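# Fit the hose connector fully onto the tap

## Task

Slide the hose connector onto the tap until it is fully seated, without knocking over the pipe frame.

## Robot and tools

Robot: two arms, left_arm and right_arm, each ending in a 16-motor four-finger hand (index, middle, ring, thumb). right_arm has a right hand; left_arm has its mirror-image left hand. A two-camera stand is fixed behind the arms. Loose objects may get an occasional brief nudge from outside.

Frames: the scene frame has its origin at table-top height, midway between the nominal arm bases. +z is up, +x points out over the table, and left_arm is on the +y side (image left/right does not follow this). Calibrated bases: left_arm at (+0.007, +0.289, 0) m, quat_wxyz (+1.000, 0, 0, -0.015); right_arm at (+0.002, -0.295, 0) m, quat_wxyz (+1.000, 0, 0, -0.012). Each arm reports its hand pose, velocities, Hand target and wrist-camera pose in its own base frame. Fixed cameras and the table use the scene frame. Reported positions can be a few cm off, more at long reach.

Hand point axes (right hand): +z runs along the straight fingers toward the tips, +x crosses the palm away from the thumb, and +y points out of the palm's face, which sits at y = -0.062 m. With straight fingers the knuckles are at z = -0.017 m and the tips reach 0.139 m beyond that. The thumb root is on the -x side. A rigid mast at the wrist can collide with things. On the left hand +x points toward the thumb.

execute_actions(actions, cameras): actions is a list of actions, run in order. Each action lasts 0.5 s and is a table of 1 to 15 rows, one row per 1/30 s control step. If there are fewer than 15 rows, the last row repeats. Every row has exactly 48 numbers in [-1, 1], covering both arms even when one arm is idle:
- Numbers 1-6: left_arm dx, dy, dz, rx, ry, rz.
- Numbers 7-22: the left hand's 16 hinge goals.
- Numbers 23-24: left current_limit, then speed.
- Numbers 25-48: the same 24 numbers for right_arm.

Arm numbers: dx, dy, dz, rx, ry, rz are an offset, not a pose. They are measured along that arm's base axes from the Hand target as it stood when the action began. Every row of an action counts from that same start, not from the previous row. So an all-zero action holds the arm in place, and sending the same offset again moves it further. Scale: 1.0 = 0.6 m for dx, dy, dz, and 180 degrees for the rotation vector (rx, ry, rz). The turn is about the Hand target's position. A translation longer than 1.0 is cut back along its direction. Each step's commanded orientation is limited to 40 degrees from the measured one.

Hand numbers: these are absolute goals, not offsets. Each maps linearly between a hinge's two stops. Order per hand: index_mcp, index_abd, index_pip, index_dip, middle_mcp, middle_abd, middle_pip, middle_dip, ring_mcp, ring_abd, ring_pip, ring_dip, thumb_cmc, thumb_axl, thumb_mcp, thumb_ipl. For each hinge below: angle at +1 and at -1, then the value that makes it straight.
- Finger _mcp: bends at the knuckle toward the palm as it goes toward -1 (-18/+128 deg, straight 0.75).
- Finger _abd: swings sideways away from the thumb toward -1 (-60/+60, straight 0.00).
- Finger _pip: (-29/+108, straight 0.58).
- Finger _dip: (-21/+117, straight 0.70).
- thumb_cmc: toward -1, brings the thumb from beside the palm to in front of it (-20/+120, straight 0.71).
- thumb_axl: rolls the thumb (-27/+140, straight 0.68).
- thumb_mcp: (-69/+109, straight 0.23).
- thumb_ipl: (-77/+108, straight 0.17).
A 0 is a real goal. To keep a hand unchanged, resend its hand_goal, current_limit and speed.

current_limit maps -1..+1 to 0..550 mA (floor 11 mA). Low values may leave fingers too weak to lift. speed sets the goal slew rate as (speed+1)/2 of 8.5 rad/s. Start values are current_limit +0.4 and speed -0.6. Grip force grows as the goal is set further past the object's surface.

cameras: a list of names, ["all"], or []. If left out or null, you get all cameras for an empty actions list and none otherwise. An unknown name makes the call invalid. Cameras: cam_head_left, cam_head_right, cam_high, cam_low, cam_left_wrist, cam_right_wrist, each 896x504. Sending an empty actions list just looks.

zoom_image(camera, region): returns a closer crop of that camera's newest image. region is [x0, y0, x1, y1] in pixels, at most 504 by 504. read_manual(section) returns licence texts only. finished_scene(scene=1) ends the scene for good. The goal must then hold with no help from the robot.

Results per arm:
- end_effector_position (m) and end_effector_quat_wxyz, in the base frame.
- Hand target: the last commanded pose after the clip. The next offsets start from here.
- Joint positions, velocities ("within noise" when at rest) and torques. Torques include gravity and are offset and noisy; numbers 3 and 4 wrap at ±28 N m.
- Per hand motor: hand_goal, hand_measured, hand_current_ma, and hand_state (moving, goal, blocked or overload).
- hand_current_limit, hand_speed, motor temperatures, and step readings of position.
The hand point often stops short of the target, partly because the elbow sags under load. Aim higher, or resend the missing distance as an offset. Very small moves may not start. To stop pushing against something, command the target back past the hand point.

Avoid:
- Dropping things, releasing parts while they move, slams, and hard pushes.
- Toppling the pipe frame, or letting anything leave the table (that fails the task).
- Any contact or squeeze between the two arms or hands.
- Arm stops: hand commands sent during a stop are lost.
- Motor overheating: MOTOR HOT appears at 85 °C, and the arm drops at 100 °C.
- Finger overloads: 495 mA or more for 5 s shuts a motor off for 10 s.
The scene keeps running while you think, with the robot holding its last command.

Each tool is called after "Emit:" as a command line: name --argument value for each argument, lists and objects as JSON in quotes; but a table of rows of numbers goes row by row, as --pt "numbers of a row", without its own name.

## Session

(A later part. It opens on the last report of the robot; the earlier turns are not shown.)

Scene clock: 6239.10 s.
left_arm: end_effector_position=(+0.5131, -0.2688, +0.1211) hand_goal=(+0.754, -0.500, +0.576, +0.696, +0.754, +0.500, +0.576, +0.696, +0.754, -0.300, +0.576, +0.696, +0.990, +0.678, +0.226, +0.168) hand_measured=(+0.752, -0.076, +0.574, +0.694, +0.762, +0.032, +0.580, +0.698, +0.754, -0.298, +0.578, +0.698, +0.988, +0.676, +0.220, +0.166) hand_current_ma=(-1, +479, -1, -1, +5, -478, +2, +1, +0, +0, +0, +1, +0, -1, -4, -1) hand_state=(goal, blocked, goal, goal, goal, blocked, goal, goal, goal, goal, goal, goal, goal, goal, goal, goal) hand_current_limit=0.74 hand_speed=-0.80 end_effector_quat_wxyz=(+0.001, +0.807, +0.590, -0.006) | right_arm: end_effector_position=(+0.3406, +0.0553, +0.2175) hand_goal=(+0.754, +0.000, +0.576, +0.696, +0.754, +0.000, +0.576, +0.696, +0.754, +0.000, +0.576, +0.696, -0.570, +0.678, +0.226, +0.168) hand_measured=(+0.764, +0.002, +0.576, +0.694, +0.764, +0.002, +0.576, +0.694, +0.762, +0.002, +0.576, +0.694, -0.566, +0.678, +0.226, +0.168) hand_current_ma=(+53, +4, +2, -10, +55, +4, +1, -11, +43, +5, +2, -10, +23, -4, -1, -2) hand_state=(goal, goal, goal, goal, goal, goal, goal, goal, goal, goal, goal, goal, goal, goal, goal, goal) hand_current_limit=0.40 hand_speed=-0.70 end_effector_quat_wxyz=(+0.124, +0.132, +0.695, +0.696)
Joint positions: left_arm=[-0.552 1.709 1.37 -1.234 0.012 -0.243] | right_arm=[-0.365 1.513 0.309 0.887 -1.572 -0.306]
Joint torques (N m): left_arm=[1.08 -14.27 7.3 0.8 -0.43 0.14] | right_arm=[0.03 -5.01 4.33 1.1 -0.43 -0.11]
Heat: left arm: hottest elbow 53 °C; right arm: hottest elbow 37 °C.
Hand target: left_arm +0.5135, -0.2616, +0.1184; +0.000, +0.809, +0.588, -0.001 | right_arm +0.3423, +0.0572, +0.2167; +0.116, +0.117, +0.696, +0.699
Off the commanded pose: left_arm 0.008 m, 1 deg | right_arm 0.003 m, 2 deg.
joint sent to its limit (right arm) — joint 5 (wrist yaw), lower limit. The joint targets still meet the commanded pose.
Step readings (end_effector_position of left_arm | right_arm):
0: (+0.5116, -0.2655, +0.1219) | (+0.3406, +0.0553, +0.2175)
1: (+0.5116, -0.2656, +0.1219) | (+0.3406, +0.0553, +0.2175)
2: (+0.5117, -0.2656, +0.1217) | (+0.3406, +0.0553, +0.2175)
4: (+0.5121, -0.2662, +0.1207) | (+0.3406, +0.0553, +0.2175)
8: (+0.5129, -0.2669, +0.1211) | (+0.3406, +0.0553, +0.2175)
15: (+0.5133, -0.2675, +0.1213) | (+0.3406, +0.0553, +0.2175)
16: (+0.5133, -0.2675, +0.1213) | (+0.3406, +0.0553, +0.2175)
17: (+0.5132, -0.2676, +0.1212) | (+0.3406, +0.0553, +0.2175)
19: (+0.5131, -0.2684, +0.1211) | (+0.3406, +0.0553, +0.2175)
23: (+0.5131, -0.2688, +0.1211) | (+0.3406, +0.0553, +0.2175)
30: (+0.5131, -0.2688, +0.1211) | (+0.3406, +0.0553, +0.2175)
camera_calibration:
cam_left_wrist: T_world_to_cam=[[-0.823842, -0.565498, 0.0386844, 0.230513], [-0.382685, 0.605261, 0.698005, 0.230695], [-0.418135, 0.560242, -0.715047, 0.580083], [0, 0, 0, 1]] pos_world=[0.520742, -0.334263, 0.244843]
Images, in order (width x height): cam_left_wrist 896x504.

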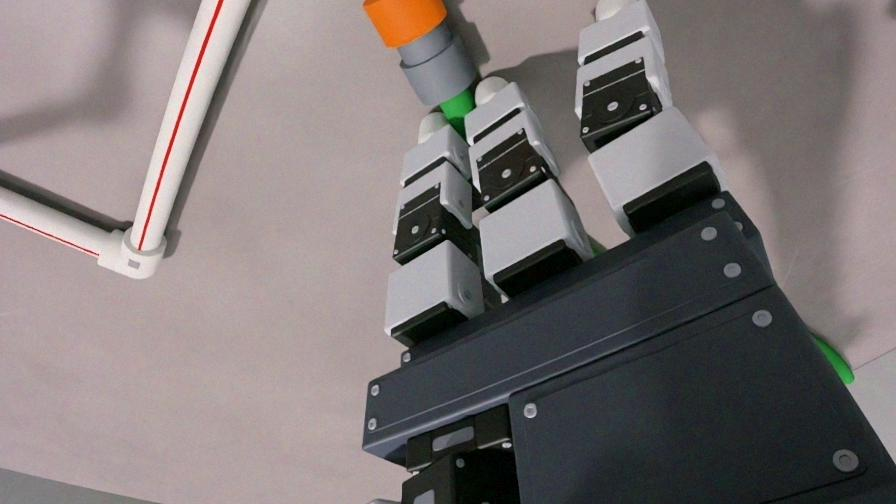

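Emit:
execute_actions --actions '[[[0,0,0.04,0,0,0,0.754,-0.5,0.576,0.696,0.754,0.5,0.576,0.696,0.754,-0.3,0.576,0.696,0.99,0.678,0.226,0.168,0.74,-0.8,0,0,0,0,0,0,0.754,0,0.576,0.696,0.754,0,0.576,0.696,0.754,0,0.576,0.696,-0.57,0.678,0.226,0.168,0.4,-0.7]],[[0,0,0.04,0,0,0,0.754,-0.5,0.576,0.696,0.754,0.5,0.576,0.696,0.754,-0.3,0.576,0.696,0.99,0.678,0.226,0.168,0.74,-0.8,0,0,0,0,0,0,0.754,0,0.576,0.696,0.754,0,0.576,0.696,0.754,0,0.576,0.696,-0.57,0.678,0.226,0.168,0.4,-0.7]],[[0,0,0.03,0,0,0,0.754,-0.5,0.576,0.696,0.754,0.5,0.576,0.696,0.754,-0.3,0.576,0.696,0.99,0.678,0.226,0.168,0.74,-0.8,0,0,0,0,0,0,0.754,0,0.576,0.696,0.754,0,0.576,0.696,0.754,0,0.576,0.696,-0.57,0.678,0.226,0.168,0.4,-0.7]],[[0,0,0.03,0,0,0,0.754,-0.5,0.576,0.696,0.754,0.5,0.576,0.696,0.754,-0.3,0.576,0.696,0.99,0.678,0.226,0.168,0.74,-0.8,0,0,0,0,0,0,0.754,0,0.576,0.696,0.754,0,0.576,0.696,0.754,0,0.576,0.696,-0.57,0.678,0.226,0.168,0.4,-0.7]],[[0,0,0.03,0,0,0,0.754,-0.5,0.576,0.696,0.754,0.5,0.576,0.696,0.754,-0.3,0.576,0.696,0.99,0.678,0.226,0.168,0.74,-0.8,0,0,0,0,0,0,0.754,0,0.576,0.696,0.754,0,0.576,0.696,0.754,0,0.576,0.696,-0.57,0.678,0.226,0.168,0.4,-0.7]],[[0,0,0.03,0,0,0,0.754,-0.5,0.576,0.696,0.754,0.5,0.576,0.696,0.754,-0.3,0.576,0.696,0.99,0.678,0.226,0.168,0.74,-0.8,0,0,0,0,0,0,0.754,0,0.576,0.696,0.754,0,0.576,0.696,0.754,0,0.576,0.696,-0.57,0.678,0.226,0.168,0.4,-0.7]],[[0,0,0.03,0,0,0,0.754,-0.5,0.576,0.696,0.754,0.5,0.576,0.696,0.754,-0.3,0.576,0.696,0.99,0.678,0.226,0.168,0.74,-0.8,0,0,0,0,0,0,0.754,0,0.576,0.696,0.754,0,0.576,0.696,0.754,0,0.576,0.696,-0.57,0.678,0.226,0.168,0.4,-0.7]],[[0,0,0.03,0,0,0,0.754,-0.5,0.576,0.696,0.754,0.5,0.576,0.696,0.754,-0.3,0.576,0.696,0.99,0.678,0.226,0.168,0.74,-0.8,0,0,0,0,0,0,0.754,0,0.576,0.696,0.754,0,0.576,0.696,0.754,0,0.576,0.696,-0.57,0.678,0.226,0.168,0.4,-0.7]]]' --cameras '["cam_high","cam_low","cam_left_wrist"]'

Scene clock: 6261.00 s.
left_arm: end_effector_position=(+0.4968, -0.2567, +0.2311) hand_goal=(+0.754, -0.500, +0.576, +0.696, +0.754, +0.500, +0.576, +0.696, +0.754, -0.300, +0.576, +0.696, +0.990, +0.678, +0.226, +0.168) hand_measured=(+0.748, -0.076, +0.572, +0.694, +0.754, +0.034, +0.576, +0.698, +0.754, -0.298, +0.578, +0.698, +0.988, +0.676, +0.220, +0.166) hand_current_ma=(-4, +478, -1, -1, +0, -478, +0, +0, +0, +0, +0, +1, +0, -1, -4, -1) hand_state=(goal, blocked, goal, goal, goal, blocked, goal, goal, goal, goal, goal, goal, goal, goal, goal, goal) hand_current_limit=0.74 hand_speed=-0.80 end_effector_quat_wxyz=(-0.038, +0.807, +0.590, -0.018) | right_arm: end_effector_position=(+0.3406, +0.0553, +0.2175) hand_goal=(+0.754, +0.000, +0.576, +0.696, +0.754, +0.000, +0.576, +0.696, +0.754, +0.000, +0.576, +0.696, -0.570, +0.678, +0.226, +0.168) hand_measured=(+0.764, +0.002, +0.576, +0.694, +0.764, +0.002, +0.576, +0.694, +0.762, +0.002, +0.576, +0.694, -0.566, +0.678, +0.226, +0.168) hand_current_ma=(+53, +4, +2, -10, +55, +4, +1, -11, +43, +5, +2, -10, +23, -4, -1, -2) hand_state=(goal, goal, goal, goal, goal, goal, goal, goal, goal, goal, goal, goal, goal, goal, goal, goal) hand_current_limit=0.40 hand_speed=-0.70 end_effector_quat_wxyz=(+0.124, +0.132, +0.695, +0.696)
Joint positions: left_arm=[-0.551 1.652 1.605 -1.608 0.004 -0.243] | right_arm=[-0.365 1.513 0.309 0.887 -1.572 -0.306]
Joint torques (N m): left_arm=[1.32 -14.62 15.08 -0.18 -0.16 0.11] | right_arm=[0.03 -5.13 4.33 1.09 -0.43 -0.1]
Heat: left arm: hottest elbow 53 °C; right arm: hottest elbow 37 °C.
Hand target: left_arm +0.5136, -0.2614, +0.2743; +0.000, +0.809, +0.588, -0.001 | right_arm +0.3423, +0.0572, +0.2167; +0.116, +0.117, +0.696, +0.699
Off the commanded pose: left_arm 0.047 m, 5 deg | right_arm 0.003 m, 2 deg.
joint sent to its limit (right arm) — joint 5 (wrist yaw), lower limit. The joint targets still meet the commanded pose.
Step readings (end_effector_position of left_arm | right_arm):
0: (+0.5131, -0.2688, +0.1211) | (+0.3406, +0.0553, +0.2175)
1: (+0.5131, -0.2688, +0.1211) | (+0.3406, +0.0553, +0.2175)
2: (+0.5130, -0.2688, +0.1213) | (+0.3406, +0.0553, +0.2175)
4: (+0.5119, -0.2675, +0.1214) | (+0.3406, +0.0553, +0.2175)
8: (+0.5082, -0.2645, +0.1204) | (+0.3406, +0.0553, +0.2175)
15: (+0.5061, -0.2630, +0.1197) | (+0.3406, +0.0553, +0.2175)
16: (+0.5059, -0.2629, +0.1196) | (+0.3406, +0.0553, +0.2175)
17: (+0.5048, -0.2623, +0.1195) | (+0.3406, +0.0553, +0.2175)
19: (+0.5015, -0.2601, +0.1199) | (+0.3406, +0.0553, +0.2175)
23: (+0.4958, -0.2561, +0.1240) | (+0.3406, +0.0553, +0.2175)
30: (+0.4938, -0.2548, +0.1293) | (+0.3406, +0.0553, +0.2175)
31: (+0.4936, -0.2547, +0.1293) | (+0.3406, +0.0553, +0.2175)
32: (+0.4928, -0.2542, +0.1291) | (+0.3406, +0.0553, +0.2175)
34: (+0.4910, -0.2531, +0.1296) | (+0.3406, +0.0553, +0.2175)
38: (+0.4900, -0.2525, +0.1351) | (+0.3406, +0.0553, +0.2175)
45: (+0.4911, -0.2532, +0.1430) | (+0.3406, +0.0553, +0.2175)
46: (+0.4912, -0.2532, +0.1432) | (+0.3406, +0.0553, +0.2175)
47: (+0.4907, -0.2530, +0.1435) | (+0.3406, +0.0553, +0.2175)
49: (+0.4900, -0.2525, +0.1457) | (+0.3406, +0.0553, +0.2175)
53: (+0.4907, -0.2530, +0.1532) | (+0.3406, +0.0553, +0.2175)
60: (+0.4923, -0.2539, +0.1608) | (+0.3406, +0.0553, +0.2175)
61: (+0.4921, -0.2538, +0.1607) | (+0.3406, +0.0553, +0.2175)
62: (+0.4916, -0.2535, +0.1610) | (+0.3406, +0.0553, +0.2175)
64: (+0.4908, -0.2530, +0.1632) | (+0.3406, +0.0553, +0.2175)
68: (+0.4920, -0.2537, +0.1712) | (+0.3406, +0.0553, +0.2175)
75: (+0.4935, -0.2546, +0.1779) | (+0.3406, +0.0553, +0.2175)
76: (+0.4933, -0.2545, +0.1779) | (+0.3406, +0.0553, +0.2175)
77: (+0.4929, -0.2543, +0.1783) | (+0.3406, +0.0553, +0.2175)
79: (+0.4919, -0.2537, +0.1807) | (+0.3406, +0.0553, +0.2175)
83: (+0.4932, -0.2545, +0.1890) | (+0.3406, +0.0553, +0.2175)
90: (+0.4946, -0.2553, +0.1954) | (+0.3406, +0.0553, +0.2175)
91: (+0.4944, -0.2552, +0.1953) | (+0.3406, +0.0553, +0.2175)
92: (+0.4940, -0.2550, +0.1958) | (+0.3406, +0.0553, +0.2175)
94: (+0.4930, -0.2544, +0.1983) | (+0.3406, +0.0553, +0.2175)
98: (+0.4945, -0.2553, +0.2071) | (+0.3406, +0.0553, +0.2175)
105: (+0.4959, -0.2561, +0.2130) | (+0.3406, +0.0553, +0.2175)
106: (+0.4957, -0.2560, +0.2129) | (+0.3406, +0.0553, +0.2175)
107: (+0.4953, -0.2558, +0.2136) | (+0.3406, +0.0553, +0.2175)
109: (+0.4943, -0.2552, +0.2163) | (+0.3406, +0.0553, +0.2175)
113: (+0.4958, -0.2561, +0.2255) | (+0.3406, +0.0553, +0.2175)
120: (+0.4971, -0.2569, +0.2312) | (+0.3406, +0.0553, +0.2175)
camera_calibration:
cam_left_wrist: T_world_to_cam=[[-0.820452, -0.568069, 0.0644671, 0.211419], [-0.335105, 0.569193, 0.750816, 0.0952545], [-0.463209, 0.594405, -0.657358, 0.662953], [0, 0, 0, 1]] pos_world=[0.512465, -0.32818, 0.350649]
Images, in order (width x height): cam_high 896x504, cam_low 896x504, cam_left_wrist 896x504.

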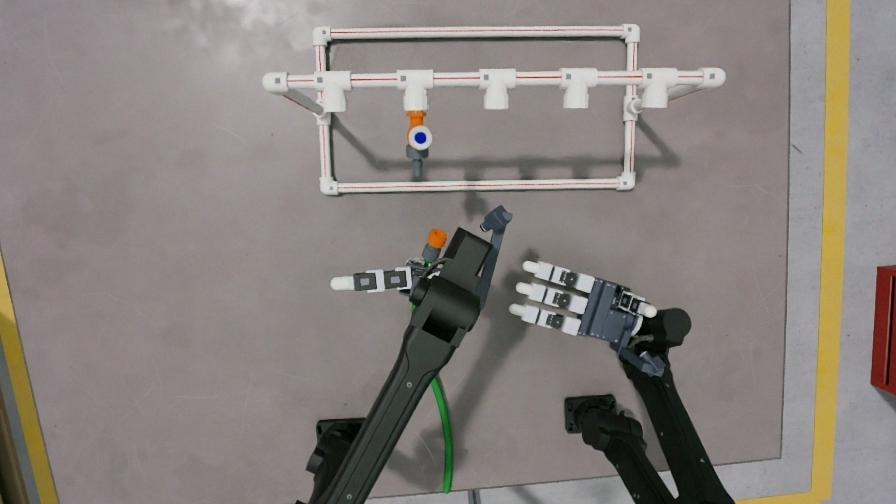

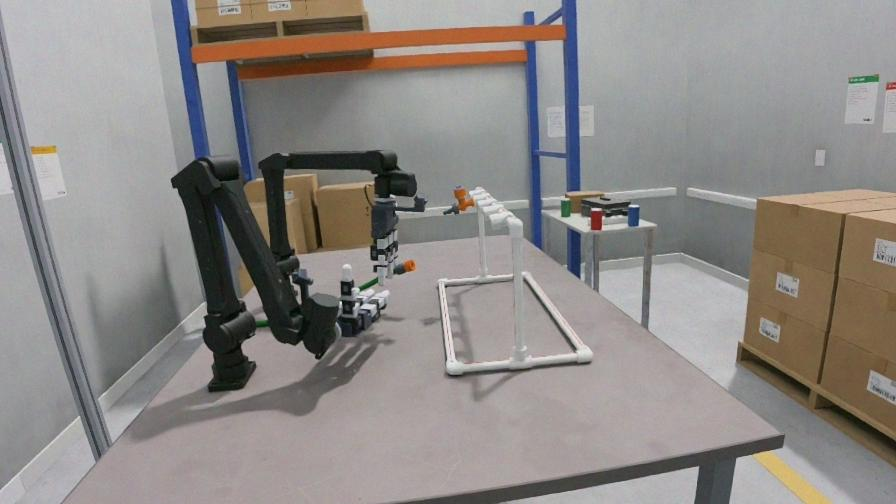

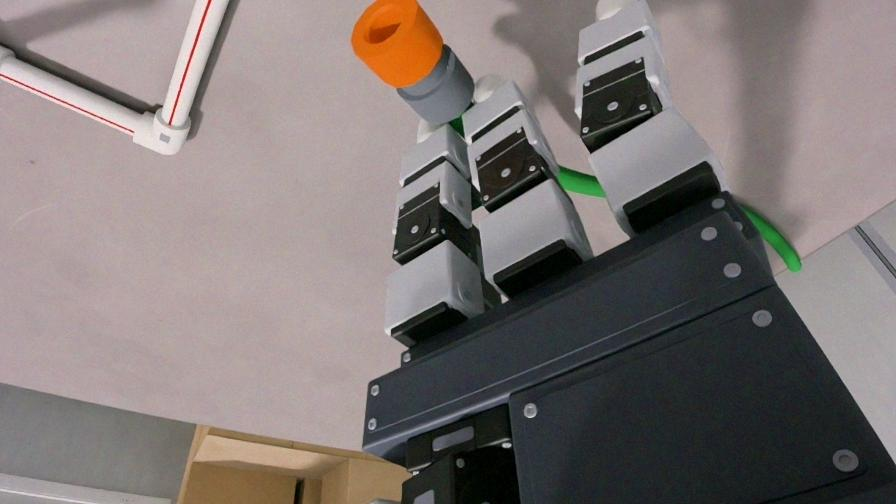

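Emit:
execute_actions --actions '[[[0,0,0.04,0,0,0,0.754,-0.5,0.576,0.696,0.754,0.5,0.576,0.696,0.754,-0.3,0.576,0.696,0.99,0.678,0.226,0.168,0.74,-0.8,0,0,0,0,0,0,0.754,0,0.576,0.696,0.754,0,0.576,0.696,0.754,0,0.576,0.696,-0.57,0.678,0.226,0.168,0.4,-0.7]],[[0,0,0.04,0,0,0,0.754,-0.5,0.576,0.696,0.754,0.5,0.576,0.696,0.754,-0.3,0.576,0.696,0.99,0.678,0.226,0.168,0.74,-0.8,0,0,0,0,0,0,0.754,0,0.576,0.696,0.754,0,0.576,0.696,0.754,0,0.576,0.696,-0.57,0.678,0.226,0.168,0.4,-0.7]],[[0,0,0.04,0,0,0,0.754,-0.5,0.576,0.696,0.754,0.5,0.576,0.696,0.754,-0.3,0.576,0.696,0.99,0.678,0.226,0.168,0.74,-0.8,0,0,0,0,0,0,0.754,0,0.576,0.696,0.754,0,0.576,0.696,0.754,0,0.576,0.696,-0.57,0.678,0.226,0.168,0.4,-0.7]]]' --cameras '["cam_high","cam_low","cam_right_wrist","cam_head_right"]'

Scene clock: 6277.33 s.
left_arm: end_effector_position=(+0.5021, -0.2588, +0.3025) hand_goal=(+0.754, -0.500, +0.576, +0.696, +0.754, +0.500, +0.576, +0.696, +0.754, -0.300, +0.576, +0.696, +0.990, +0.678, +0.226, +0.168) hand_measured=(+0.748, -0.076, +0.572, +0.694, +0.754, +0.034, +0.576, +0.698, +0.754, -0.298, +0.578, +0.698, +0.988, +0.676, +0.220, +0.166) hand_current_ma=(-4, +478, -1, -1, +0, -478, +0, +0, +0, +0, +0, +1, +0, -1, -4, -1) hand_state=(goal, blocked, goal, goal, goal, blocked, goal, goal, goal, goal, goal, goal, goal, goal, goal, goal) hand_current_limit=0.74 hand_speed=-0.80 end_effector_quat_wxyz=(+0.000, +0.807, +0.590, +0.001) | right_arm: end_effector_position=(+0.3406, +0.0553, +0.2175) hand_goal=(+0.754, +0.000, +0.576, +0.696, +0.754, +0.000, +0.576, +0.696, +0.754, +0.000, +0.576, +0.696, -0.570, +0.678, +0.226, +0.168) hand_measured=(+0.764, +0.002, +0.576, +0.694, +0.764, +0.002, +0.576, +0.694, +0.762, +0.002, +0.576, +0.694, -0.566, +0.678, +0.226, +0.168) hand_current_ma=(+53, +4, +2, -10, +55, +4, +1, -11, +43, +5, +2, -10, +23, -4, -1, -2) hand_state=(goal, goal, goal, goal, goal, goal, goal, goal, goal, goal, goal, goal, goal, goal, goal, goal) hand_current_limit=0.40 hand_speed=-0.70 end_effector_quat_wxyz=(+0.124, +0.132, +0.695, +0.696)
Joint positions: left_arm=[-0.551 1.615 1.731 -1.685 -0.002 -0.243] | right_arm=[-0.365 1.513 0.309 0.887 -1.572 -0.306]
Joint torques (N m): left_arm=[1.26 -14.39 15.08 -0.01 -0.23 0.14] | right_arm=[0.09 -5.07 4.33 1.09 -0.43 -0.11]
Motor temperatures (°C): left_arm=[26 37 59 26 28 26] | right_arm=[26 29 36 27 25 25]
Heat: left arm: hottest elbow 59 °C; right arm: hottest elbow 36 °C.
Hand target: left_arm +0.5136, -0.2614, +0.3465; +0.000, +0.809, +0.588, -0.001 | right_arm +0.3423, +0.0572, +0.2167; +0.116, +0.117, +0.696, +0.699
Off the commanded pose: left_arm 0.045 m, 0 deg | right_arm 0.003 m, 2 deg.
joint sent to its limit (left arm) — joint 4 (wrist pitch), lower limit. The joint targets are off in orientation, not in position.
joint sent to its limit (right arm) — joint 5 (wrist yaw), lower limit. The joint targets still meet the commanded pose.
Step readings (end_effector_position of left_arm | right_arm):
0: (+0.4968, -0.2567, +0.2311) | (+0.3406, +0.0553, +0.2175)
1: (+0.4967, -0.2566, +0.2312) | (+0.3406, +0.0553, +0.2175)
2: (+0.4963, -0.2564, +0.2321) | (+0.3406, +0.0553, +0.2175)
4: (+0.4953, -0.2558, +0.2364) | (+0.3406, +0.0553, +0.2175)
8: (+0.4972, -0.2569, +0.2498) | (+0.3406, +0.0553, +0.2175)
15: (+0.4987, -0.2578, +0.2579) | (+0.3406, +0.0553, +0.2175)
16: (+0.4985, -0.2577, +0.2579) | (+0.3406, +0.0553, +0.2175)
17: (+0.4984, -0.2576, +0.2583) | (+0.3406, +0.0553, +0.2175)
19: (+0.4983, -0.2574, +0.2600) | (+0.3406, +0.0553, +0.2175)
23: (+0.4995, -0.2580, +0.2673) | (+0.3406, +0.0553, +0.2175)
30: (+0.5005, -0.2585, +0.2769) | (+0.3406, +0.0553, +0.2175)
31: (+0.5006, -0.2586, +0.2773) | (+0.3406, +0.0553, +0.2175)
32: (+0.5006, -0.2585, +0.2776) | (+0.3406, +0.0553, +0.2175)
34: (+0.5010, -0.2584, +0.2792) | (+0.3406, +0.0553, +0.2175)
38: (+0.5012, -0.2583, +0.2872) | (+0.3406, +0.0553, +0.2175)
45: (+0.5018, -0.2586, +0.3016) | (+0.3406, +0.0553, +0.2175)
camera_calibration:
cam_right_wrist: T_world_to_cam=[[0.711518, -0.313546, 0.628833, -0.334443], [0.108215, -0.83535, -0.538962, 0.0790926], [0.694285, 0.45153, -0.560436, -0.0110888], [0, 0, 0, 1]] pos_world=[0.237102, -0.0337861, 0.246722]
Images, in order (width x height): cam_head_right 896x504, cam_high 896x504, cam_low 896x504, cam_right_wrist 896x504.

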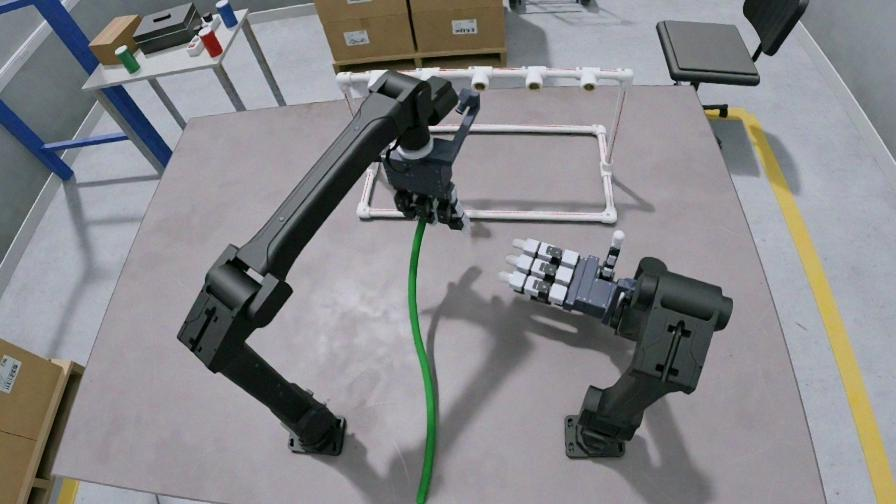

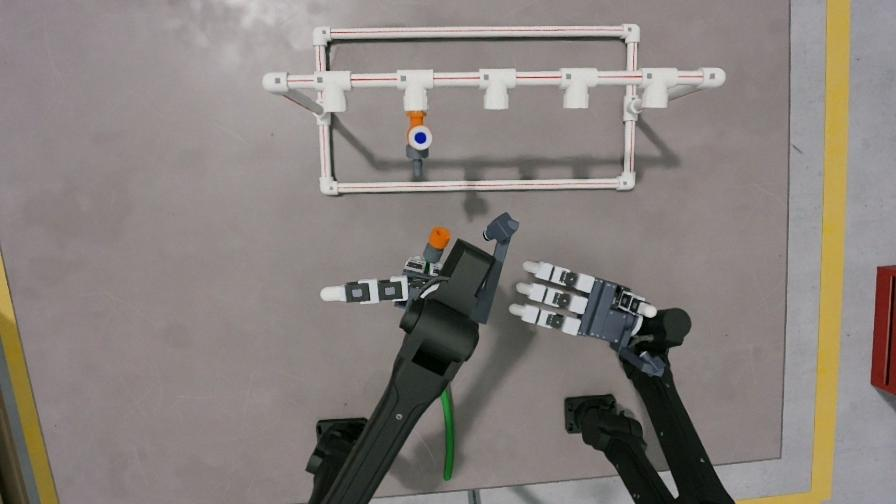

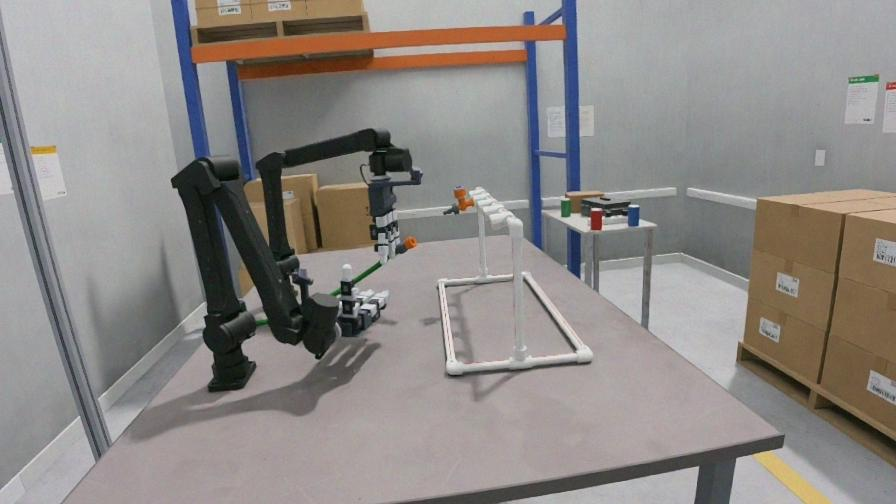

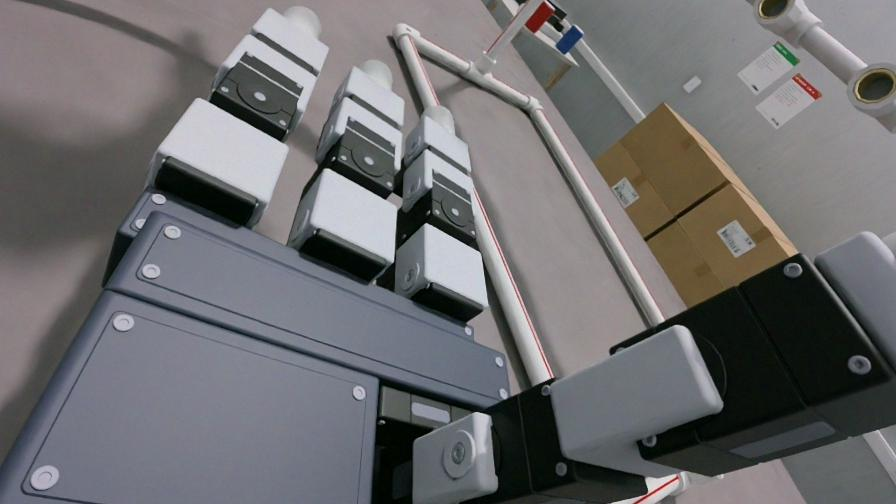

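Emit:
zoom_image --camera "cam_low" --region '[240, 200, 480, 340]'

Emit:
zoom_image --camera "cam_head_right" --region '[360, 180, 640, 340]'

Scaled by 2.100.

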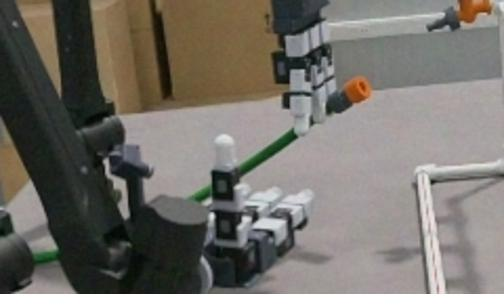

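Scaled by 1.800.

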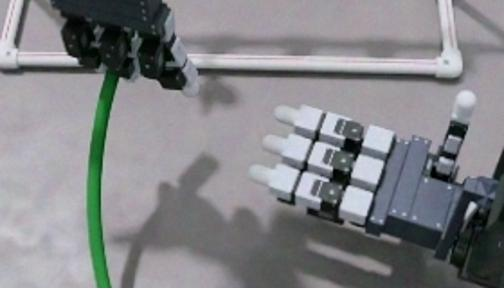

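Emit:
execute_actions --actions '[[[-0.01,0,0.03,0,-0.03,0,0.754,-0.5,0.576,0.696,0.754,0.5,0.576,0.696,0.754,-0.3,0.576,0.696,0.99,0.678,0.226,0.168,0.74,-0.8,0,0,0,0,0,0,0.754,0,0.576,0.696,0.754,0,0.576,0.696,0.754,0,0.576,0.696,-0.57,0.678,0.226,0.168,0.4,-0.7]],[[-0.01,0,0.03,0,-0.03,0,0.754,-0.5,0.576,0.696,0.754,0.5,0.576,0.696,0.754,-0.3,0.576,0.696,0.99,0.678,0.226,0.168,0.74,-0.8,0,0,0,0,0,0,0.754,0,0.576,0.696,0.754,0,0.576,0.696,0.754,0,0.576,0.696,-0.57,0.678,0.226,0.168,0.4,-0.7]],[[-0.01,0,0.03,0,-0.02,0,0.754,-0.5,0.576,0.696,0.754,0.5,0.576,0.696,0.754,-0.3,0.576,0.696,0.99,0.678,0.226,0.168,0.74,-0.8,0,0,0,0,0,0,0.754,0,0.576,0.696,0.754,0,0.576,0.696,0.754,0,0.576,0.696,-0.57,0.678,0.226,0.168,0.4,-0.7]],[[0,0,0.03,0,0,0,0.754,-0.5,0.576,0.696,0.754,0.5,0.576,0.696,0.754,-0.3,0.576,0.696,0.99,0.678,0.226,0.168,0.74,-0.8,0,0,0,0,0,0,0.754,0,0.576,0.696,0.754,0,0.576,0.696,0.754,0,0.576,0.696,-0.57,0.678,0.226,0.168,0.4,-0.7]]]' --cameras '["cam_head_right","cam_low"]'

Scene clock: 6402.97 s.
left_arm: end_effector_position=(+0.4901, -0.2541, +0.3803) hand_goal=(+0.754, -0.500, +0.576, +0.696, +0.754, +0.500, +0.576, +0.696, +0.754, -0.300, +0.576, +0.696, +0.990, +0.678, +0.226, +0.168) hand_measured=(+0.754, -0.076, +0.574, +0.694, +0.756, +0.034, +0.576, +0.698, +0.754, -0.298, +0.578, +0.698, +0.990, +0.676, +0.220, +0.166) hand_current_ma=(+0, +478, +0, -1, +0, -478, +0, +0, +0, +0, +0, +1, +0, -1, -4, -1) hand_state=(goal, blocked, goal, goal, goal, blocked, goal, goal, goal, goal, goal, goal, goal, goal, goal, goal) hand_current_limit=0.74 hand_speed=-0.80 end_effector_quat_wxyz=(+0.041, +0.809, +0.580, +0.087) | right_arm: end_effector_position=(+0.3406, +0.0553, +0.2175) hand_goal=(+0.754, +0.000, +0.576, +0.696, +0.754, +0.000, +0.576, +0.696, +0.754, +0.000, +0.576, +0.696, -0.570, +0.678, +0.226, +0.168) hand_measured=(+0.764, +0.002, +0.576, +0.694, +0.764, +0.002, +0.576, +0.694, +0.762, +0.002, +0.576, +0.694, -0.566, +0.678, +0.226, +0.168) hand_current_ma=(+53, +4, +2, -10, +55, +4, +1, -11, +43, +5, +2, -10, +23, -4, -1, -2) hand_state=(goal, goal, goal, goal, goal, goal, goal, goal, goal, goal, goal, goal, goal, goal, goal, goal) hand_current_limit=0.40 hand_speed=-0.70 end_effector_quat_wxyz=(+0.124, +0.132, +0.695, +0.696)
Joint positions: left_arm=[-0.599 1.519 1.771 -1.686 -0.135 -0.262] | right_arm=[-0.365 1.513 0.309 0.887 -1.572 -0.306]
Joint torques (N m): left_arm=[0.21 -11.69 15.42 0.44 -0.41 -0.18] | right_arm=[0.03 -5.13 4.33 1.1 -0.43 -0.11]
Motor temperatures (°C): left_arm=[26 37 61 26 28 26] | right_arm=[26 29 36 26 25 25]
Heat: left arm: hottest elbow 61 °C; right arm: hottest elbow 36 °C.
Hand target: left_arm +0.4955, -0.2614, +0.4185; +0.074, +0.803, +0.583, +0.100 | right_arm +0.3423, +0.0572, +0.2167; +0.116, +0.117, +0.696, +0.699
Off the commanded pose: left_arm 0.039 m, 4 deg | right_arm 0.003 m, 2 deg.
joint sent to its limit (left arm) — joint 4 (wrist pitch), lower limit. The joint targets still meet the commanded pose.
joint sent to its limit (right arm) — joint 5 (wrist yaw), lower limit. The joint targets still meet the commanded pose.
Step readings (end_effector_position of left_arm | right_arm):
0: (+0.5021, -0.2588, +0.3025) | (+0.3406, +0.0553, +0.2175)
1: (+0.5021, -0.2586, +0.3025) | (+0.3406, +0.0553, +0.2175)
2: (+0.5027, -0.2577, +0.3028) | (+0.3406, +0.0553, +0.2175)
4: (+0.5042, -0.2548, +0.3043) | (+0.3406, +0.0553, +0.2175)
8: (+0.5042, -0.2522, +0.3094) | (+0.3406, +0.0553, +0.2175)
15: (+0.5017, -0.2518, +0.3169) | (+0.3406, +0.0553, +0.2175)
16: (+0.5017, -0.2518, +0.3170) | (+0.3406, +0.0553, +0.2175)
17: (+0.5018, -0.2515, +0.3178) | (+0.3406, +0.0553, +0.2175)
19: (+0.5018, -0.2510, +0.3203) | (+0.3406, +0.0553, +0.2175)
23: (+0.4977, -0.2527, +0.3295) | (+0.3406, +0.0553, +0.2175)
30: (+0.4927, -0.2534, +0.3406) | (+0.3406, +0.0553, +0.2175)
31: (+0.4928, -0.2532, +0.3406) | (+0.3406, +0.0553, +0.2175)
32: (+0.4936, -0.2528, +0.3412) | (+0.3406, +0.0553, +0.2175)
34: (+0.4950, -0.2537, +0.3439) | (+0.3406, +0.0553, +0.2175)
38: (+0.4948, -0.2547, +0.3531) | (+0.3406, +0.0553, +0.2175)
45: (+0.4906, -0.2547, +0.3638) | (+0.3406, +0.0553, +0.2175)
46: (+0.4906, -0.2547, +0.3638) | (+0.3406, +0.0553, +0.2175)
47: (+0.4906, -0.2546, +0.3638) | (+0.3406, +0.0553, +0.2175)
49: (+0.4901, -0.2543, +0.3647) | (+0.3406, +0.0553, +0.2175)
53: (+0.4895, -0.2539, +0.3720) | (+0.3406, +0.0553, +0.2175)
60: (+0.4904, -0.2543, +0.3804) | (+0.3406, +0.0553, +0.2175)
Images, in order (width x height): cam_head_right 896x504, cam_low 896x504.

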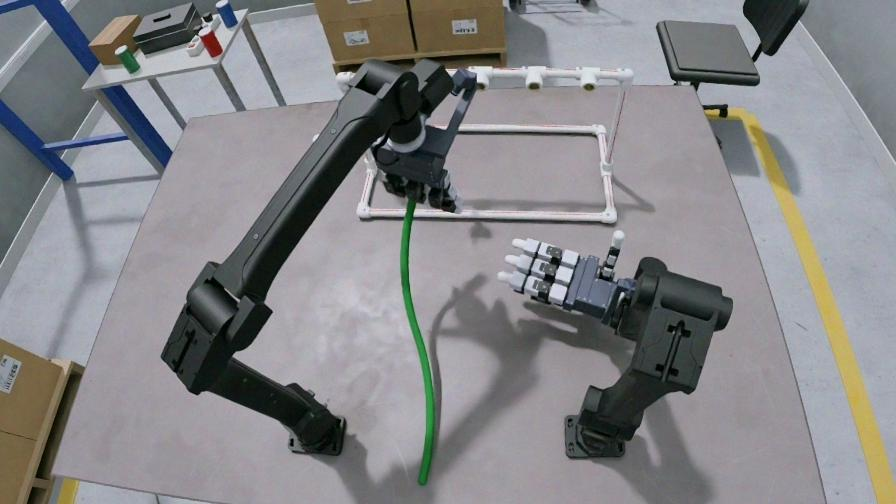

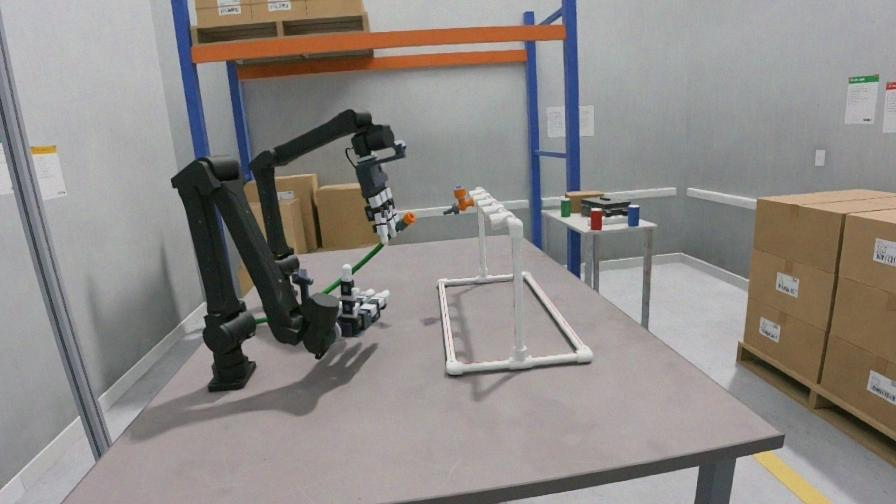

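Emit:
zoom_image --camera "cam_low" --region '[240, 180, 480, 340]'

Emit:
zoom_image --camera "cam_head_right" --region '[360, 170, 520, 330]'

Scaled by 2.100.

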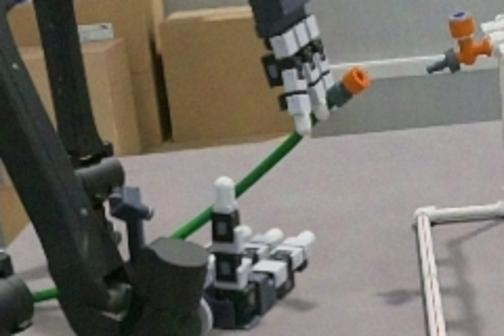

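Scaled by 3.150.

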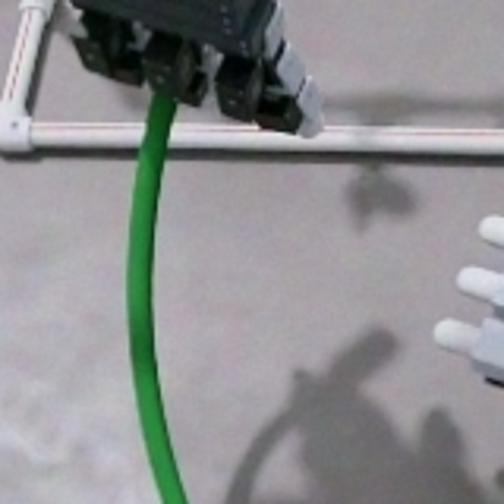

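Emit:
execute_actions --actions '[[[0,0,0,0,0,0,0.754,-0.5,0.576,0.696,0.754,0.5,0.576,0.696,0.754,-0.3,0.576,0.696,0.99,0.678,0.226,0.168,0.74,-0.8,-0.0314,0.0637,-0.0186,-0.009,-0.0524,0.0253,0.754,0,0.576,0.696,0.754,0,0.576,0.696,0.754,0,0.576,0.696,-0.57,0.678,0.226,0.168,0.4,-0.7]],[[0,0,0,0,0,0,0.754,-0.5,0.576,0.696,0.754,0.5,0.576,0.696,0.754,-0.3,0.576,0.696,0.99,0.678,0.226,0.168,0.74,-0.8,-0.0314,0.0637,-0.0186,-0.009,-0.0524,0.0253,0.754,0,0.576,0.696,0.754,0,0.576,0.696,0.754,0,0.576,0.696,-0.57,0.678,0.226,0.168,0.4,-0.7]],[[0,0,0,0,0,0,0.754,-0.5,0.576,0.696,0.754,0.5,0.576,0.696,0.754,-0.3,0.576,0.696,0.99,0.678,0.226,0.168,0.74,-0.8,-0.0314,0.0637,-0.0186,-0.009,-0.0524,0.0253,0.754,0,0.576,0.696,0.754,0,0.576,0.696,0.754,0,0.576,0.696,-0.57,0.678,0.226,0.168,0.4,-0.7]],[[0,0,0,0,0,0,0.754,-0.5,0.576,0.696,0.754,0.5,0.576,0.696,0.754,-0.3,0.576,0.696,0.99,0.678,0.226,0.168,0.74,-0.8,-0.0314,0.0637,-0.0186,-0.009,-0.0524,0.0253,0.754,0,0.576,0.696,0.754,0,0.576,0.696,0.754,0,0.576,0.696,-0.57,0.678,0.226,0.168,0.4,-0.7]],[[0,0,0,0,0,0,0.754,-0.5,0.576,0.696,0.754,0.5,0.576,0.696,0.754,-0.3,0.576,0.696,0.99,0.678,0.226,0.168,0.74,-0.8,0,0,0,0,0,0,0.754,0,0.576,0.696,0.754,0,0.576,0.696,0.754,0,0.576,0.696,-0.57,0.678,0.226,0.168,0.4,-0.7]]]' --cameras '["cam_head_right","cam_low","cam_right_wrist"]'

Scene clock: 6479.43 s.
left_arm: end_effector_position=(+0.4901, -0.2541, +0.3803) hand_goal=(+0.754, -0.500, +0.576, +0.696, +0.754, +0.500, +0.576, +0.696, +0.754, -0.300, +0.576, +0.696, +0.990, +0.678, +0.226, +0.168) hand_measured=(+0.754, -0.076, +0.574, +0.694, +0.756, +0.034, +0.576, +0.698, +0.754, -0.298, +0.578, +0.698, +0.990, +0.676, +0.220, +0.166) hand_current_ma=(+0, +478, +0, -1, +0, -478, +0, +0, +0, +0, +0, +1, +0, -1, -4, -1) hand_state=(goal, blocked, goal, goal, goal, blocked, goal, goal, goal, goal, goal, goal, goal, goal, goal, goal) hand_current_limit=0.74 hand_speed=-0.80 end_effector_quat_wxyz=(+0.041, +0.809, +0.580, +0.087) | right_arm: end_effector_position=(+0.3406, +0.0553, +0.2175) hand_goal=(+0.754, +0.000, +0.576, +0.696, +0.754, +0.000, +0.576, +0.696, +0.754, +0.000, +0.576, +0.696, -0.570, +0.678, +0.226, +0.168) hand_measured=(+0.764, +0.002, +0.576, +0.694, +0.764, +0.002, +0.576, +0.694, +0.762, +0.002, +0.576, +0.694, -0.566, +0.678, +0.226, +0.168) hand_current_ma=(+53, +4, +2, -10, +55, +4, +1, -11, +43, +5, +2, -10, +23, -4, -1, -2) hand_state=(goal, goal, goal, goal, goal, goal, goal, goal, goal, goal, goal, goal, goal, goal, goal, goal) hand_current_limit=0.40 hand_speed=-0.70 end_effector_quat_wxyz=(+0.124, +0.132, +0.695, +0.696)
Joint positions: left_arm=[-0.599 1.519 1.771 -1.686 -0.135 -0.262] | right_arm=[-0.365 1.513 0.309 0.887 -1.572 -0.306]
Joint torques (N m): left_arm=[-0.03 -12.1 15.46 0.39 -0.42 -0.18] | right_arm=[-0.67 -5.95 3.67 0.94 -0.41 -0.01]
Motor temperatures (°C): left_arm=[26 38 67 26 28 27] | right_arm=[26 29 35 26 25 25]
Heat: left arm: hottest elbow 67 °C; right arm: hottest elbow 35 °C.
Hand target: left_arm +0.4955, -0.2614, +0.4185; +0.074, +0.803, +0.583, +0.100 | right_arm +0.3406, +0.0553, +0.2175; +0.124, +0.132, +0.695, +0.696
Off the commanded pose: left_arm 0.039 m, 4 deg | right_arm 0.000 m, 0 deg.
joint sent to its limit (left arm) — joint 4 (wrist pitch), lower limit. The joint targets still meet the commanded pose.
Step readings (end_effector_position of left_arm | right_arm):
0: (+0.4901, -0.2541, +0.3803) | (+0.3406, +0.0553, +0.2175)
1: (+0.4901, -0.2541, +0.3803) | (+0.3406, +0.0553, +0.2175) HELD (not all sent) right_arm
2: (+0.4901, -0.2541, +0.3803) | (+0.3406, +0.0553, +0.2175) HELD (not all sent) right_arm
4: (+0.4901, -0.2541, +0.3803) | (+0.3406, +0.0553, +0.2175) HELD (not all sent) right_arm
8: (+0.4901, -0.2541, +0.3803) | (+0.3406, +0.0553, +0.2175) HELD (not all sent) right_arm
15: (+0.4901, -0.2541, +0.3803) | (+0.3406, +0.0553, +0.2175) HELD (not all sent) right_arm
16: (+0.4901, -0.2541, +0.3803) | (+0.3406, +0.0553, +0.2175) HELD (not all sent) right_arm
17: (+0.4901, -0.2541, +0.3803) | (+0.3406, +0.0553, +0.2175) HELD (not all sent) right_arm
19: (+0.4901, -0.2541, +0.3803) | (+0.3406, +0.0553, +0.2175) HELD (not all sent) right_arm
23: (+0.4901, -0.2541, +0.3803) | (+0.3406, +0.0553, +0.2175) HELD (not all sent) right_arm
30: (+0.4901, -0.2541, +0.3803) | (+0.3406, +0.0553, +0.2175) HELD (not all sent) right_arm
31: (+0.4901, -0.2541, +0.3803) | (+0.3406, +0.0553, +0.2175) HELD (not all sent) right_arm
32: (+0.4901, -0.2541, +0.3803) | (+0.3406, +0.0553, +0.2175) HELD (not all sent) right_arm
34: (+0.4901, -0.2541, +0.3803) | (+0.3406, +0.0553, +0.2175) HELD (not all sent) right_arm
38: (+0.4901, -0.2541, +0.3803) | (+0.3406, +0.0553, +0.2175) HELD (not all sent) right_arm
45: (+0.4901, -0.2541, +0.3803) | (+0.3406, +0.0553, +0.2175) HELD (not all sent) right_arm
46: (+0.4901, -0.2541, +0.3803) | (+0.3406, +0.0553, +0.2175) HELD (not all sent) right_arm
47: (+0.4901, -0.2541, +0.3803) | (+0.3406, +0.0553, +0.2175) HELD (not all sent) right_arm
49: (+0.4901, -0.2541, +0.3803) | (+0.3406, +0.0553, +0.2175) HELD (not all sent) right_arm
53: (+0.4901, -0.2541, +0.3803) | (+0.3406, +0.0553, +0.2175) HELD (not all sent) right_arm
60: (+0.4901, -0.2541, +0.3803) | (+0.3406, +0.0553, +0.2175) HELD (not all sent) right_arm
61: (+0.4901, -0.2541, +0.3803) | (+0.3406, +0.0553, +0.2175)
62: (+0.4901, -0.2541, +0.3803) | (+0.3406, +0.0553, +0.2175)
64: (+0.4901, -0.2541, +0.3803) | (+0.3406, +0.0553, +0.2175)
68: (+0.4901, -0.2541, +0.3803) | (+0.3406, +0.0553, +0.2175)
75: (+0.4901, -0.2541, +0.3803) | (+0.3406, +0.0553, +0.2175)
HELD (not all sent) right_arm: steps 1 to 60.
pose unreachable (right arm): on one or more control steps of this call, first in action 0 (counted from 0), this arm could not follow its commanded pose, so it was not sent that pose on those steps. It may still have moved: this result reports where it is.
cause: moving toward the commanded pose would bring two parts of the arm too close to each other (joints 4 (wrist pitch) to 6 (wrist roll) lie between them).
camera_calibration:
cam_right_wrist: T_world_to_cam=[[0.711518, -0.313546, 0.628833, -0.334443], [0.108215, -0.83535, -0.538962, 0.0790926], [0.694285, 0.45153, -0.560436, -0.0110888], [0, 0, 0, 1]] pos_world=[0.237102, -0.0337861, 0.246722]
Images, in order (width x height): cam_head_right 896x504, cam_low 896x504, cam_right_wrist 896x504.

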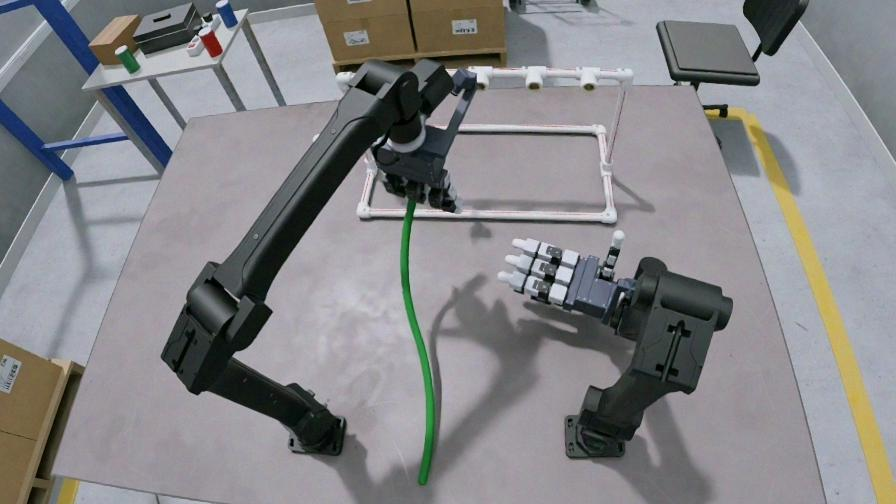

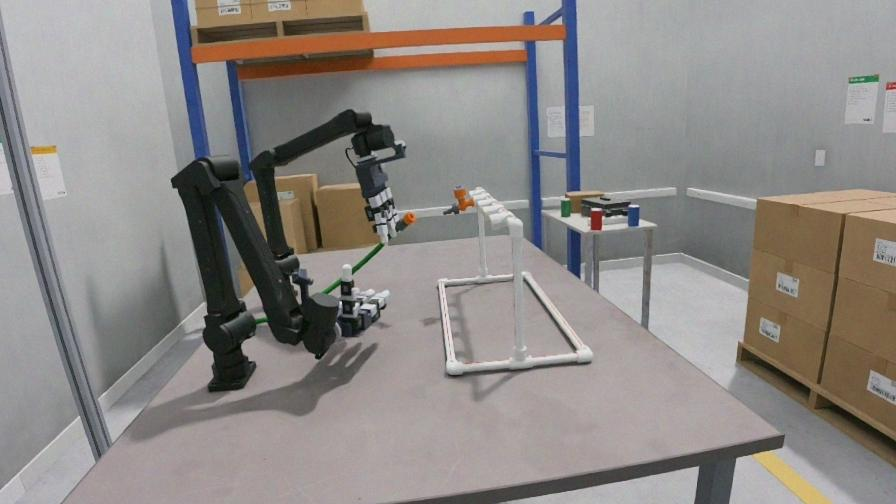

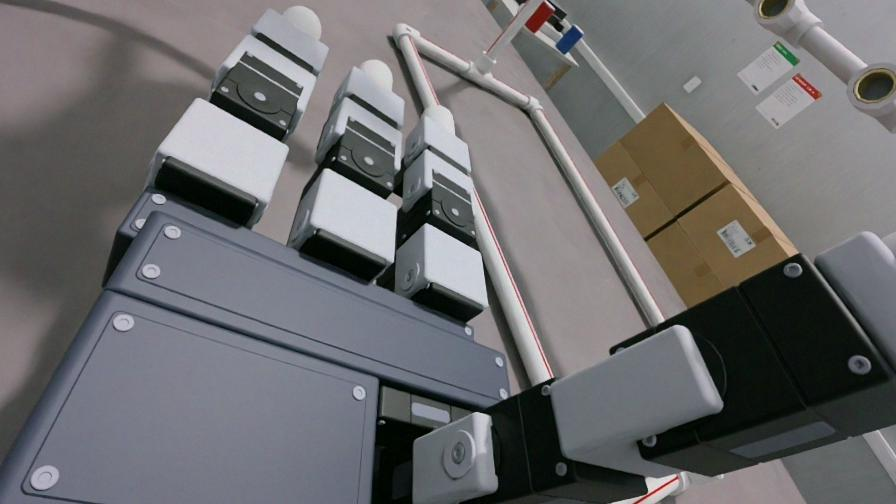

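Emit:
execute_actions --actions '[[[0,0,0,0,0,0,0.754,-0.5,0.576,0.696,0.754,0.5,0.576,0.696,0.754,-0.3,0.576,0.696,0.99,0.678,0.226,0.168,0.74,-0.8,-0.01,0.05,0,0,0,0,0.754,0,0.576,0.696,0.754,0,0.576,0.696,0.754,0,0.576,0.696,-0.57,0.678,0.226,0.168,0.4,-0.7]],[[0,0,0,0,0,0,0.754,-0.5,0.576,0.696,0.754,0.5,0.576,0.696,0.754,-0.3,0.576,0.696,0.99,0.678,0.226,0.168,0.74,-0.8,-0.03,0.06,-0.01,0,0,0,0.754,0,0.576,0.696,0.754,0,0.576,0.696,0.754,0,0.576,0.696,-0.57,0.678,0.226,0.168,0.4,-0.7]],[[0,0,0,0,0,0,0.754,-0.5,0.576,0.696,0.754,0.5,0.576,0.696,0.754,-0.3,0.576,0.696,0.99,0.678,0.226,0.168,0.74,-0.8,-0.04,0.06,-0.02,0,0,0,0.754,0,0.576,0.696,0.754,0,0.576,0.696,0.754,0,0.576,0.696,-0.57,0.678,0.226,0.168,0.4,-0.7]],[[0,0,0,0,0,0,0.754,-0.5,0.576,0.696,0.754,0.5,0.576,0.696,0.754,-0.3,0.576,0.696,0.99,0.678,0.226,0.168,0.74,-0.8,-0.04,0.06,-0.016,0,0,0,0.754,0,0.576,0.696,0.754,0,0.576,0.696,0.754,0,0.576,0.696,-0.57,0.678,0.226,0.168,0.4,-0.7]],[[0,0,0,0,0,0,0.754,-0.5,0.576,0.696,0.754,0.5,0.576,0.696,0.754,-0.3,0.576,0.696,0.99,0.678,0.226,0.168,0.74,-0.8,0,0.02,0,0,0,0,0.754,0,0.576,0.696,0.754,0,0.576,0.696,0.754,0,0.576,0.696,-0.57,0.678,0.226,0.168,0.4,-0.7]]]' --cameras '["cam_head_right","cam_low"]'

Scene clock: 6499.67 s.
left_arm: end_effector_position=(+0.4901, -0.2541, +0.3803) hand_goal=(+0.754, -0.500, +0.576, +0.696, +0.754, +0.500, +0.576, +0.696, +0.754, -0.300, +0.576, +0.696, +0.990, +0.678, +0.226, +0.168) hand_measured=(+0.754, -0.076, +0.574, +0.694, +0.756, +0.034, +0.576, +0.698, +0.754, -0.298, +0.578, +0.698, +0.990, +0.676, +0.220, +0.166) hand_current_ma=(+0, +478, +0, -1, +0, -478, +0, +0, +0, +0, +0, +1, +0, -1, -4, -1) hand_state=(goal, blocked, goal, goal, goal, blocked, goal, goal, goal, goal, goal, goal, goal, goal, goal, goal) hand_current_limit=0.74 hand_speed=-0.80 end_effector_quat_wxyz=(+0.041, +0.809, +0.580, +0.087) | right_arm: end_effector_position=(+0.2684, +0.2026, +0.1904) hand_goal=(+0.754, +0.000, +0.576, +0.696, +0.754, +0.000, +0.576, +0.696, +0.754, +0.000, +0.576, +0.696, -0.570, +0.678, +0.226, +0.168) hand_measured=(+0.764, +0.000, +0.576, +0.694, +0.764, +0.000, +0.576, +0.694, +0.762, +0.002, +0.576, +0.694, -0.568, +0.678, +0.226, +0.168) hand_current_ma=(+53, +4, +2, -10, +55, +4, +1, -11, +43, +5, +2, -10, +9, -4, -1, -2) hand_state=(goal, goal, goal, goal, goal, goal, goal, goal, goal, goal, goal, goal, goal, goal, goal, goal) hand_current_limit=0.40 hand_speed=-0.70 end_effector_quat_wxyz=(+0.123, +0.135, +0.708, +0.682)
Joint positions: left_arm=[-0.599 1.519 1.771 -1.686 -0.135 -0.262] | right_arm=[0.249 1.685 0.068 1.55 -0.955 -0.044]
Joint torques (N m): left_arm=[0.09 -11.81 15.42 0.43 -0.4 -0.19] | right_arm=[0.09 -4.01 1.39 2.39 0 0.09]
Motor temperatures (°C): left_arm=[26 38 68 26 28 27] | right_arm=[26 29 35 26 25 25]
Heat: left arm: hottest elbow 68 °C; right arm: hottest elbow 35 °C.
Hand target: left_arm +0.4955, -0.2614, +0.4185; +0.074, +0.803, +0.583, +0.100 | right_arm +0.2685, +0.2052, +0.1898; +0.124, +0.132, +0.695, +0.696
Off the commanded pose: left_arm 0.039 m, 4 deg | right_arm 0.003 m, 2 deg.
joint sent to its limit (left arm) — joint 4 (wrist pitch), lower limit. The joint targets still meet the commanded pose.
joint sent to its limit (right arm) — joint 4 (wrist pitch), upper limit. The joint targets still meet the commanded pose.
Step readings (end_effector_position of left_arm | right_arm):
0: (+0.4901, -0.2541, +0.3803) | (+0.3406, +0.0553, +0.2175)
1: (+0.4901, -0.2541, +0.3803) | (+0.3408, +0.0552, +0.2174)
2: (+0.4901, -0.2541, +0.3803) | (+0.3419, +0.0557, +0.2166)
4: (+0.4901, -0.2541, +0.3803) | (+0.3440, +0.0599, +0.2142)
8: (+0.4901, -0.2541, +0.3803) | (+0.3386, +0.0753, +0.2126)
15: (+0.4901, -0.2541, +0.3803) | (+0.3368, +0.0815, +0.2144)
16: (+0.4901, -0.2541, +0.3803) | (+0.3369, +0.0815, +0.2147)
17: (+0.4901, -0.2541, +0.3803) | (+0.3375, +0.0830, +0.2141)
19: (+0.4901, -0.2541, +0.3803) | (+0.3362, +0.0895, +0.2110)
23: (+0.4901, -0.2541, +0.3803) | (+0.3209, +0.1109, +0.2073)
30: (+0.4901, -0.2541, +0.3803) | (+0.3164, +0.1182, +0.2153)
31: (+0.4901, -0.2541, +0.3803) | (+0.3166, +0.1183, +0.2160)
32: (+0.4901, -0.2541, +0.3803) | (+0.3173, +0.1193, +0.2157)
34: (+0.4901, -0.2541, +0.3803) | (+0.3145, +0.1262, +0.2126)
38: (+0.4901, -0.2541, +0.3803) | (+0.2953, +0.1470, +0.2061)
45: (+0.4901, -0.2541, +0.3803) | (+0.2926, +0.1545, +0.2012)
46: (+0.4901, -0.2541, +0.3803) | (+0.2933, +0.1545, +0.2010)
47: (+0.4901, -0.2541, +0.3803) | (+0.2942, +0.1553, +0.2001)
49: (+0.4901, -0.2541, +0.3803) | (+0.2922, +0.1625, +0.1981)
53: (+0.4901, -0.2541, +0.3803) | (+0.2735, +0.1830, +0.1952)
60: (+0.4901, -0.2541, +0.3803) | (+0.2703, +0.1908, +0.1901)
61: (+0.4901, -0.2541, +0.3803) | (+0.2706, +0.1908, +0.1902)
62: (+0.4901, -0.2541, +0.3803) | (+0.2712, +0.1911, +0.1905)
64: (+0.4901, -0.2541, +0.3803) | (+0.2720, +0.1935, +0.1906)
68: (+0.4901, -0.2541, +0.3803) | (+0.2686, +0.2009, +0.1905)
75: (+0.4901, -0.2541, +0.3803) | (+0.2682, +0.2027, +0.1904)
Images, in order (width x height): cam_head_right 896x504, cam_low 896x504.

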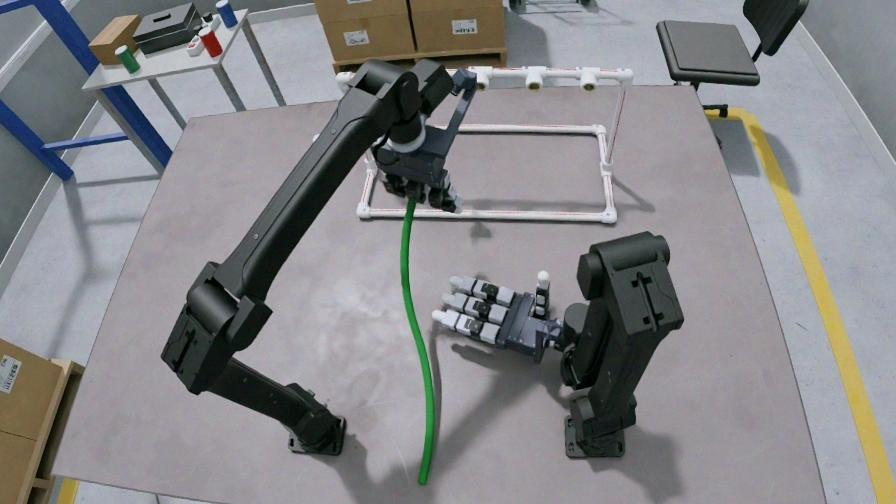

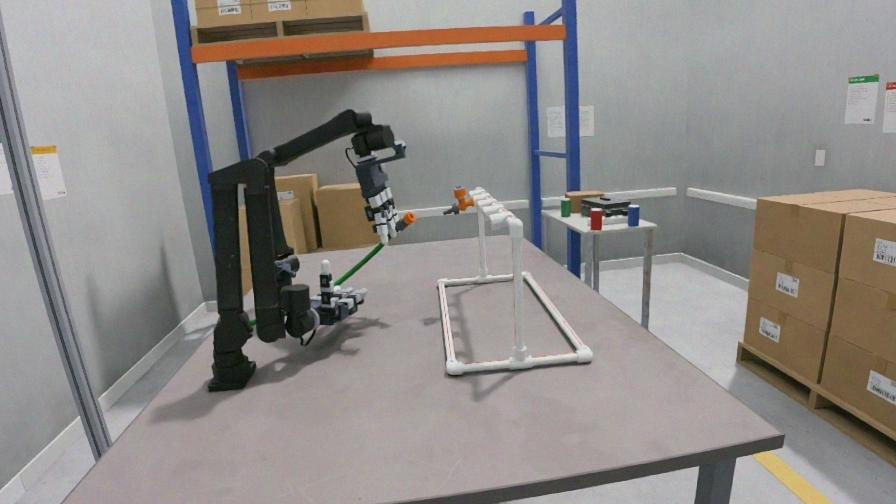

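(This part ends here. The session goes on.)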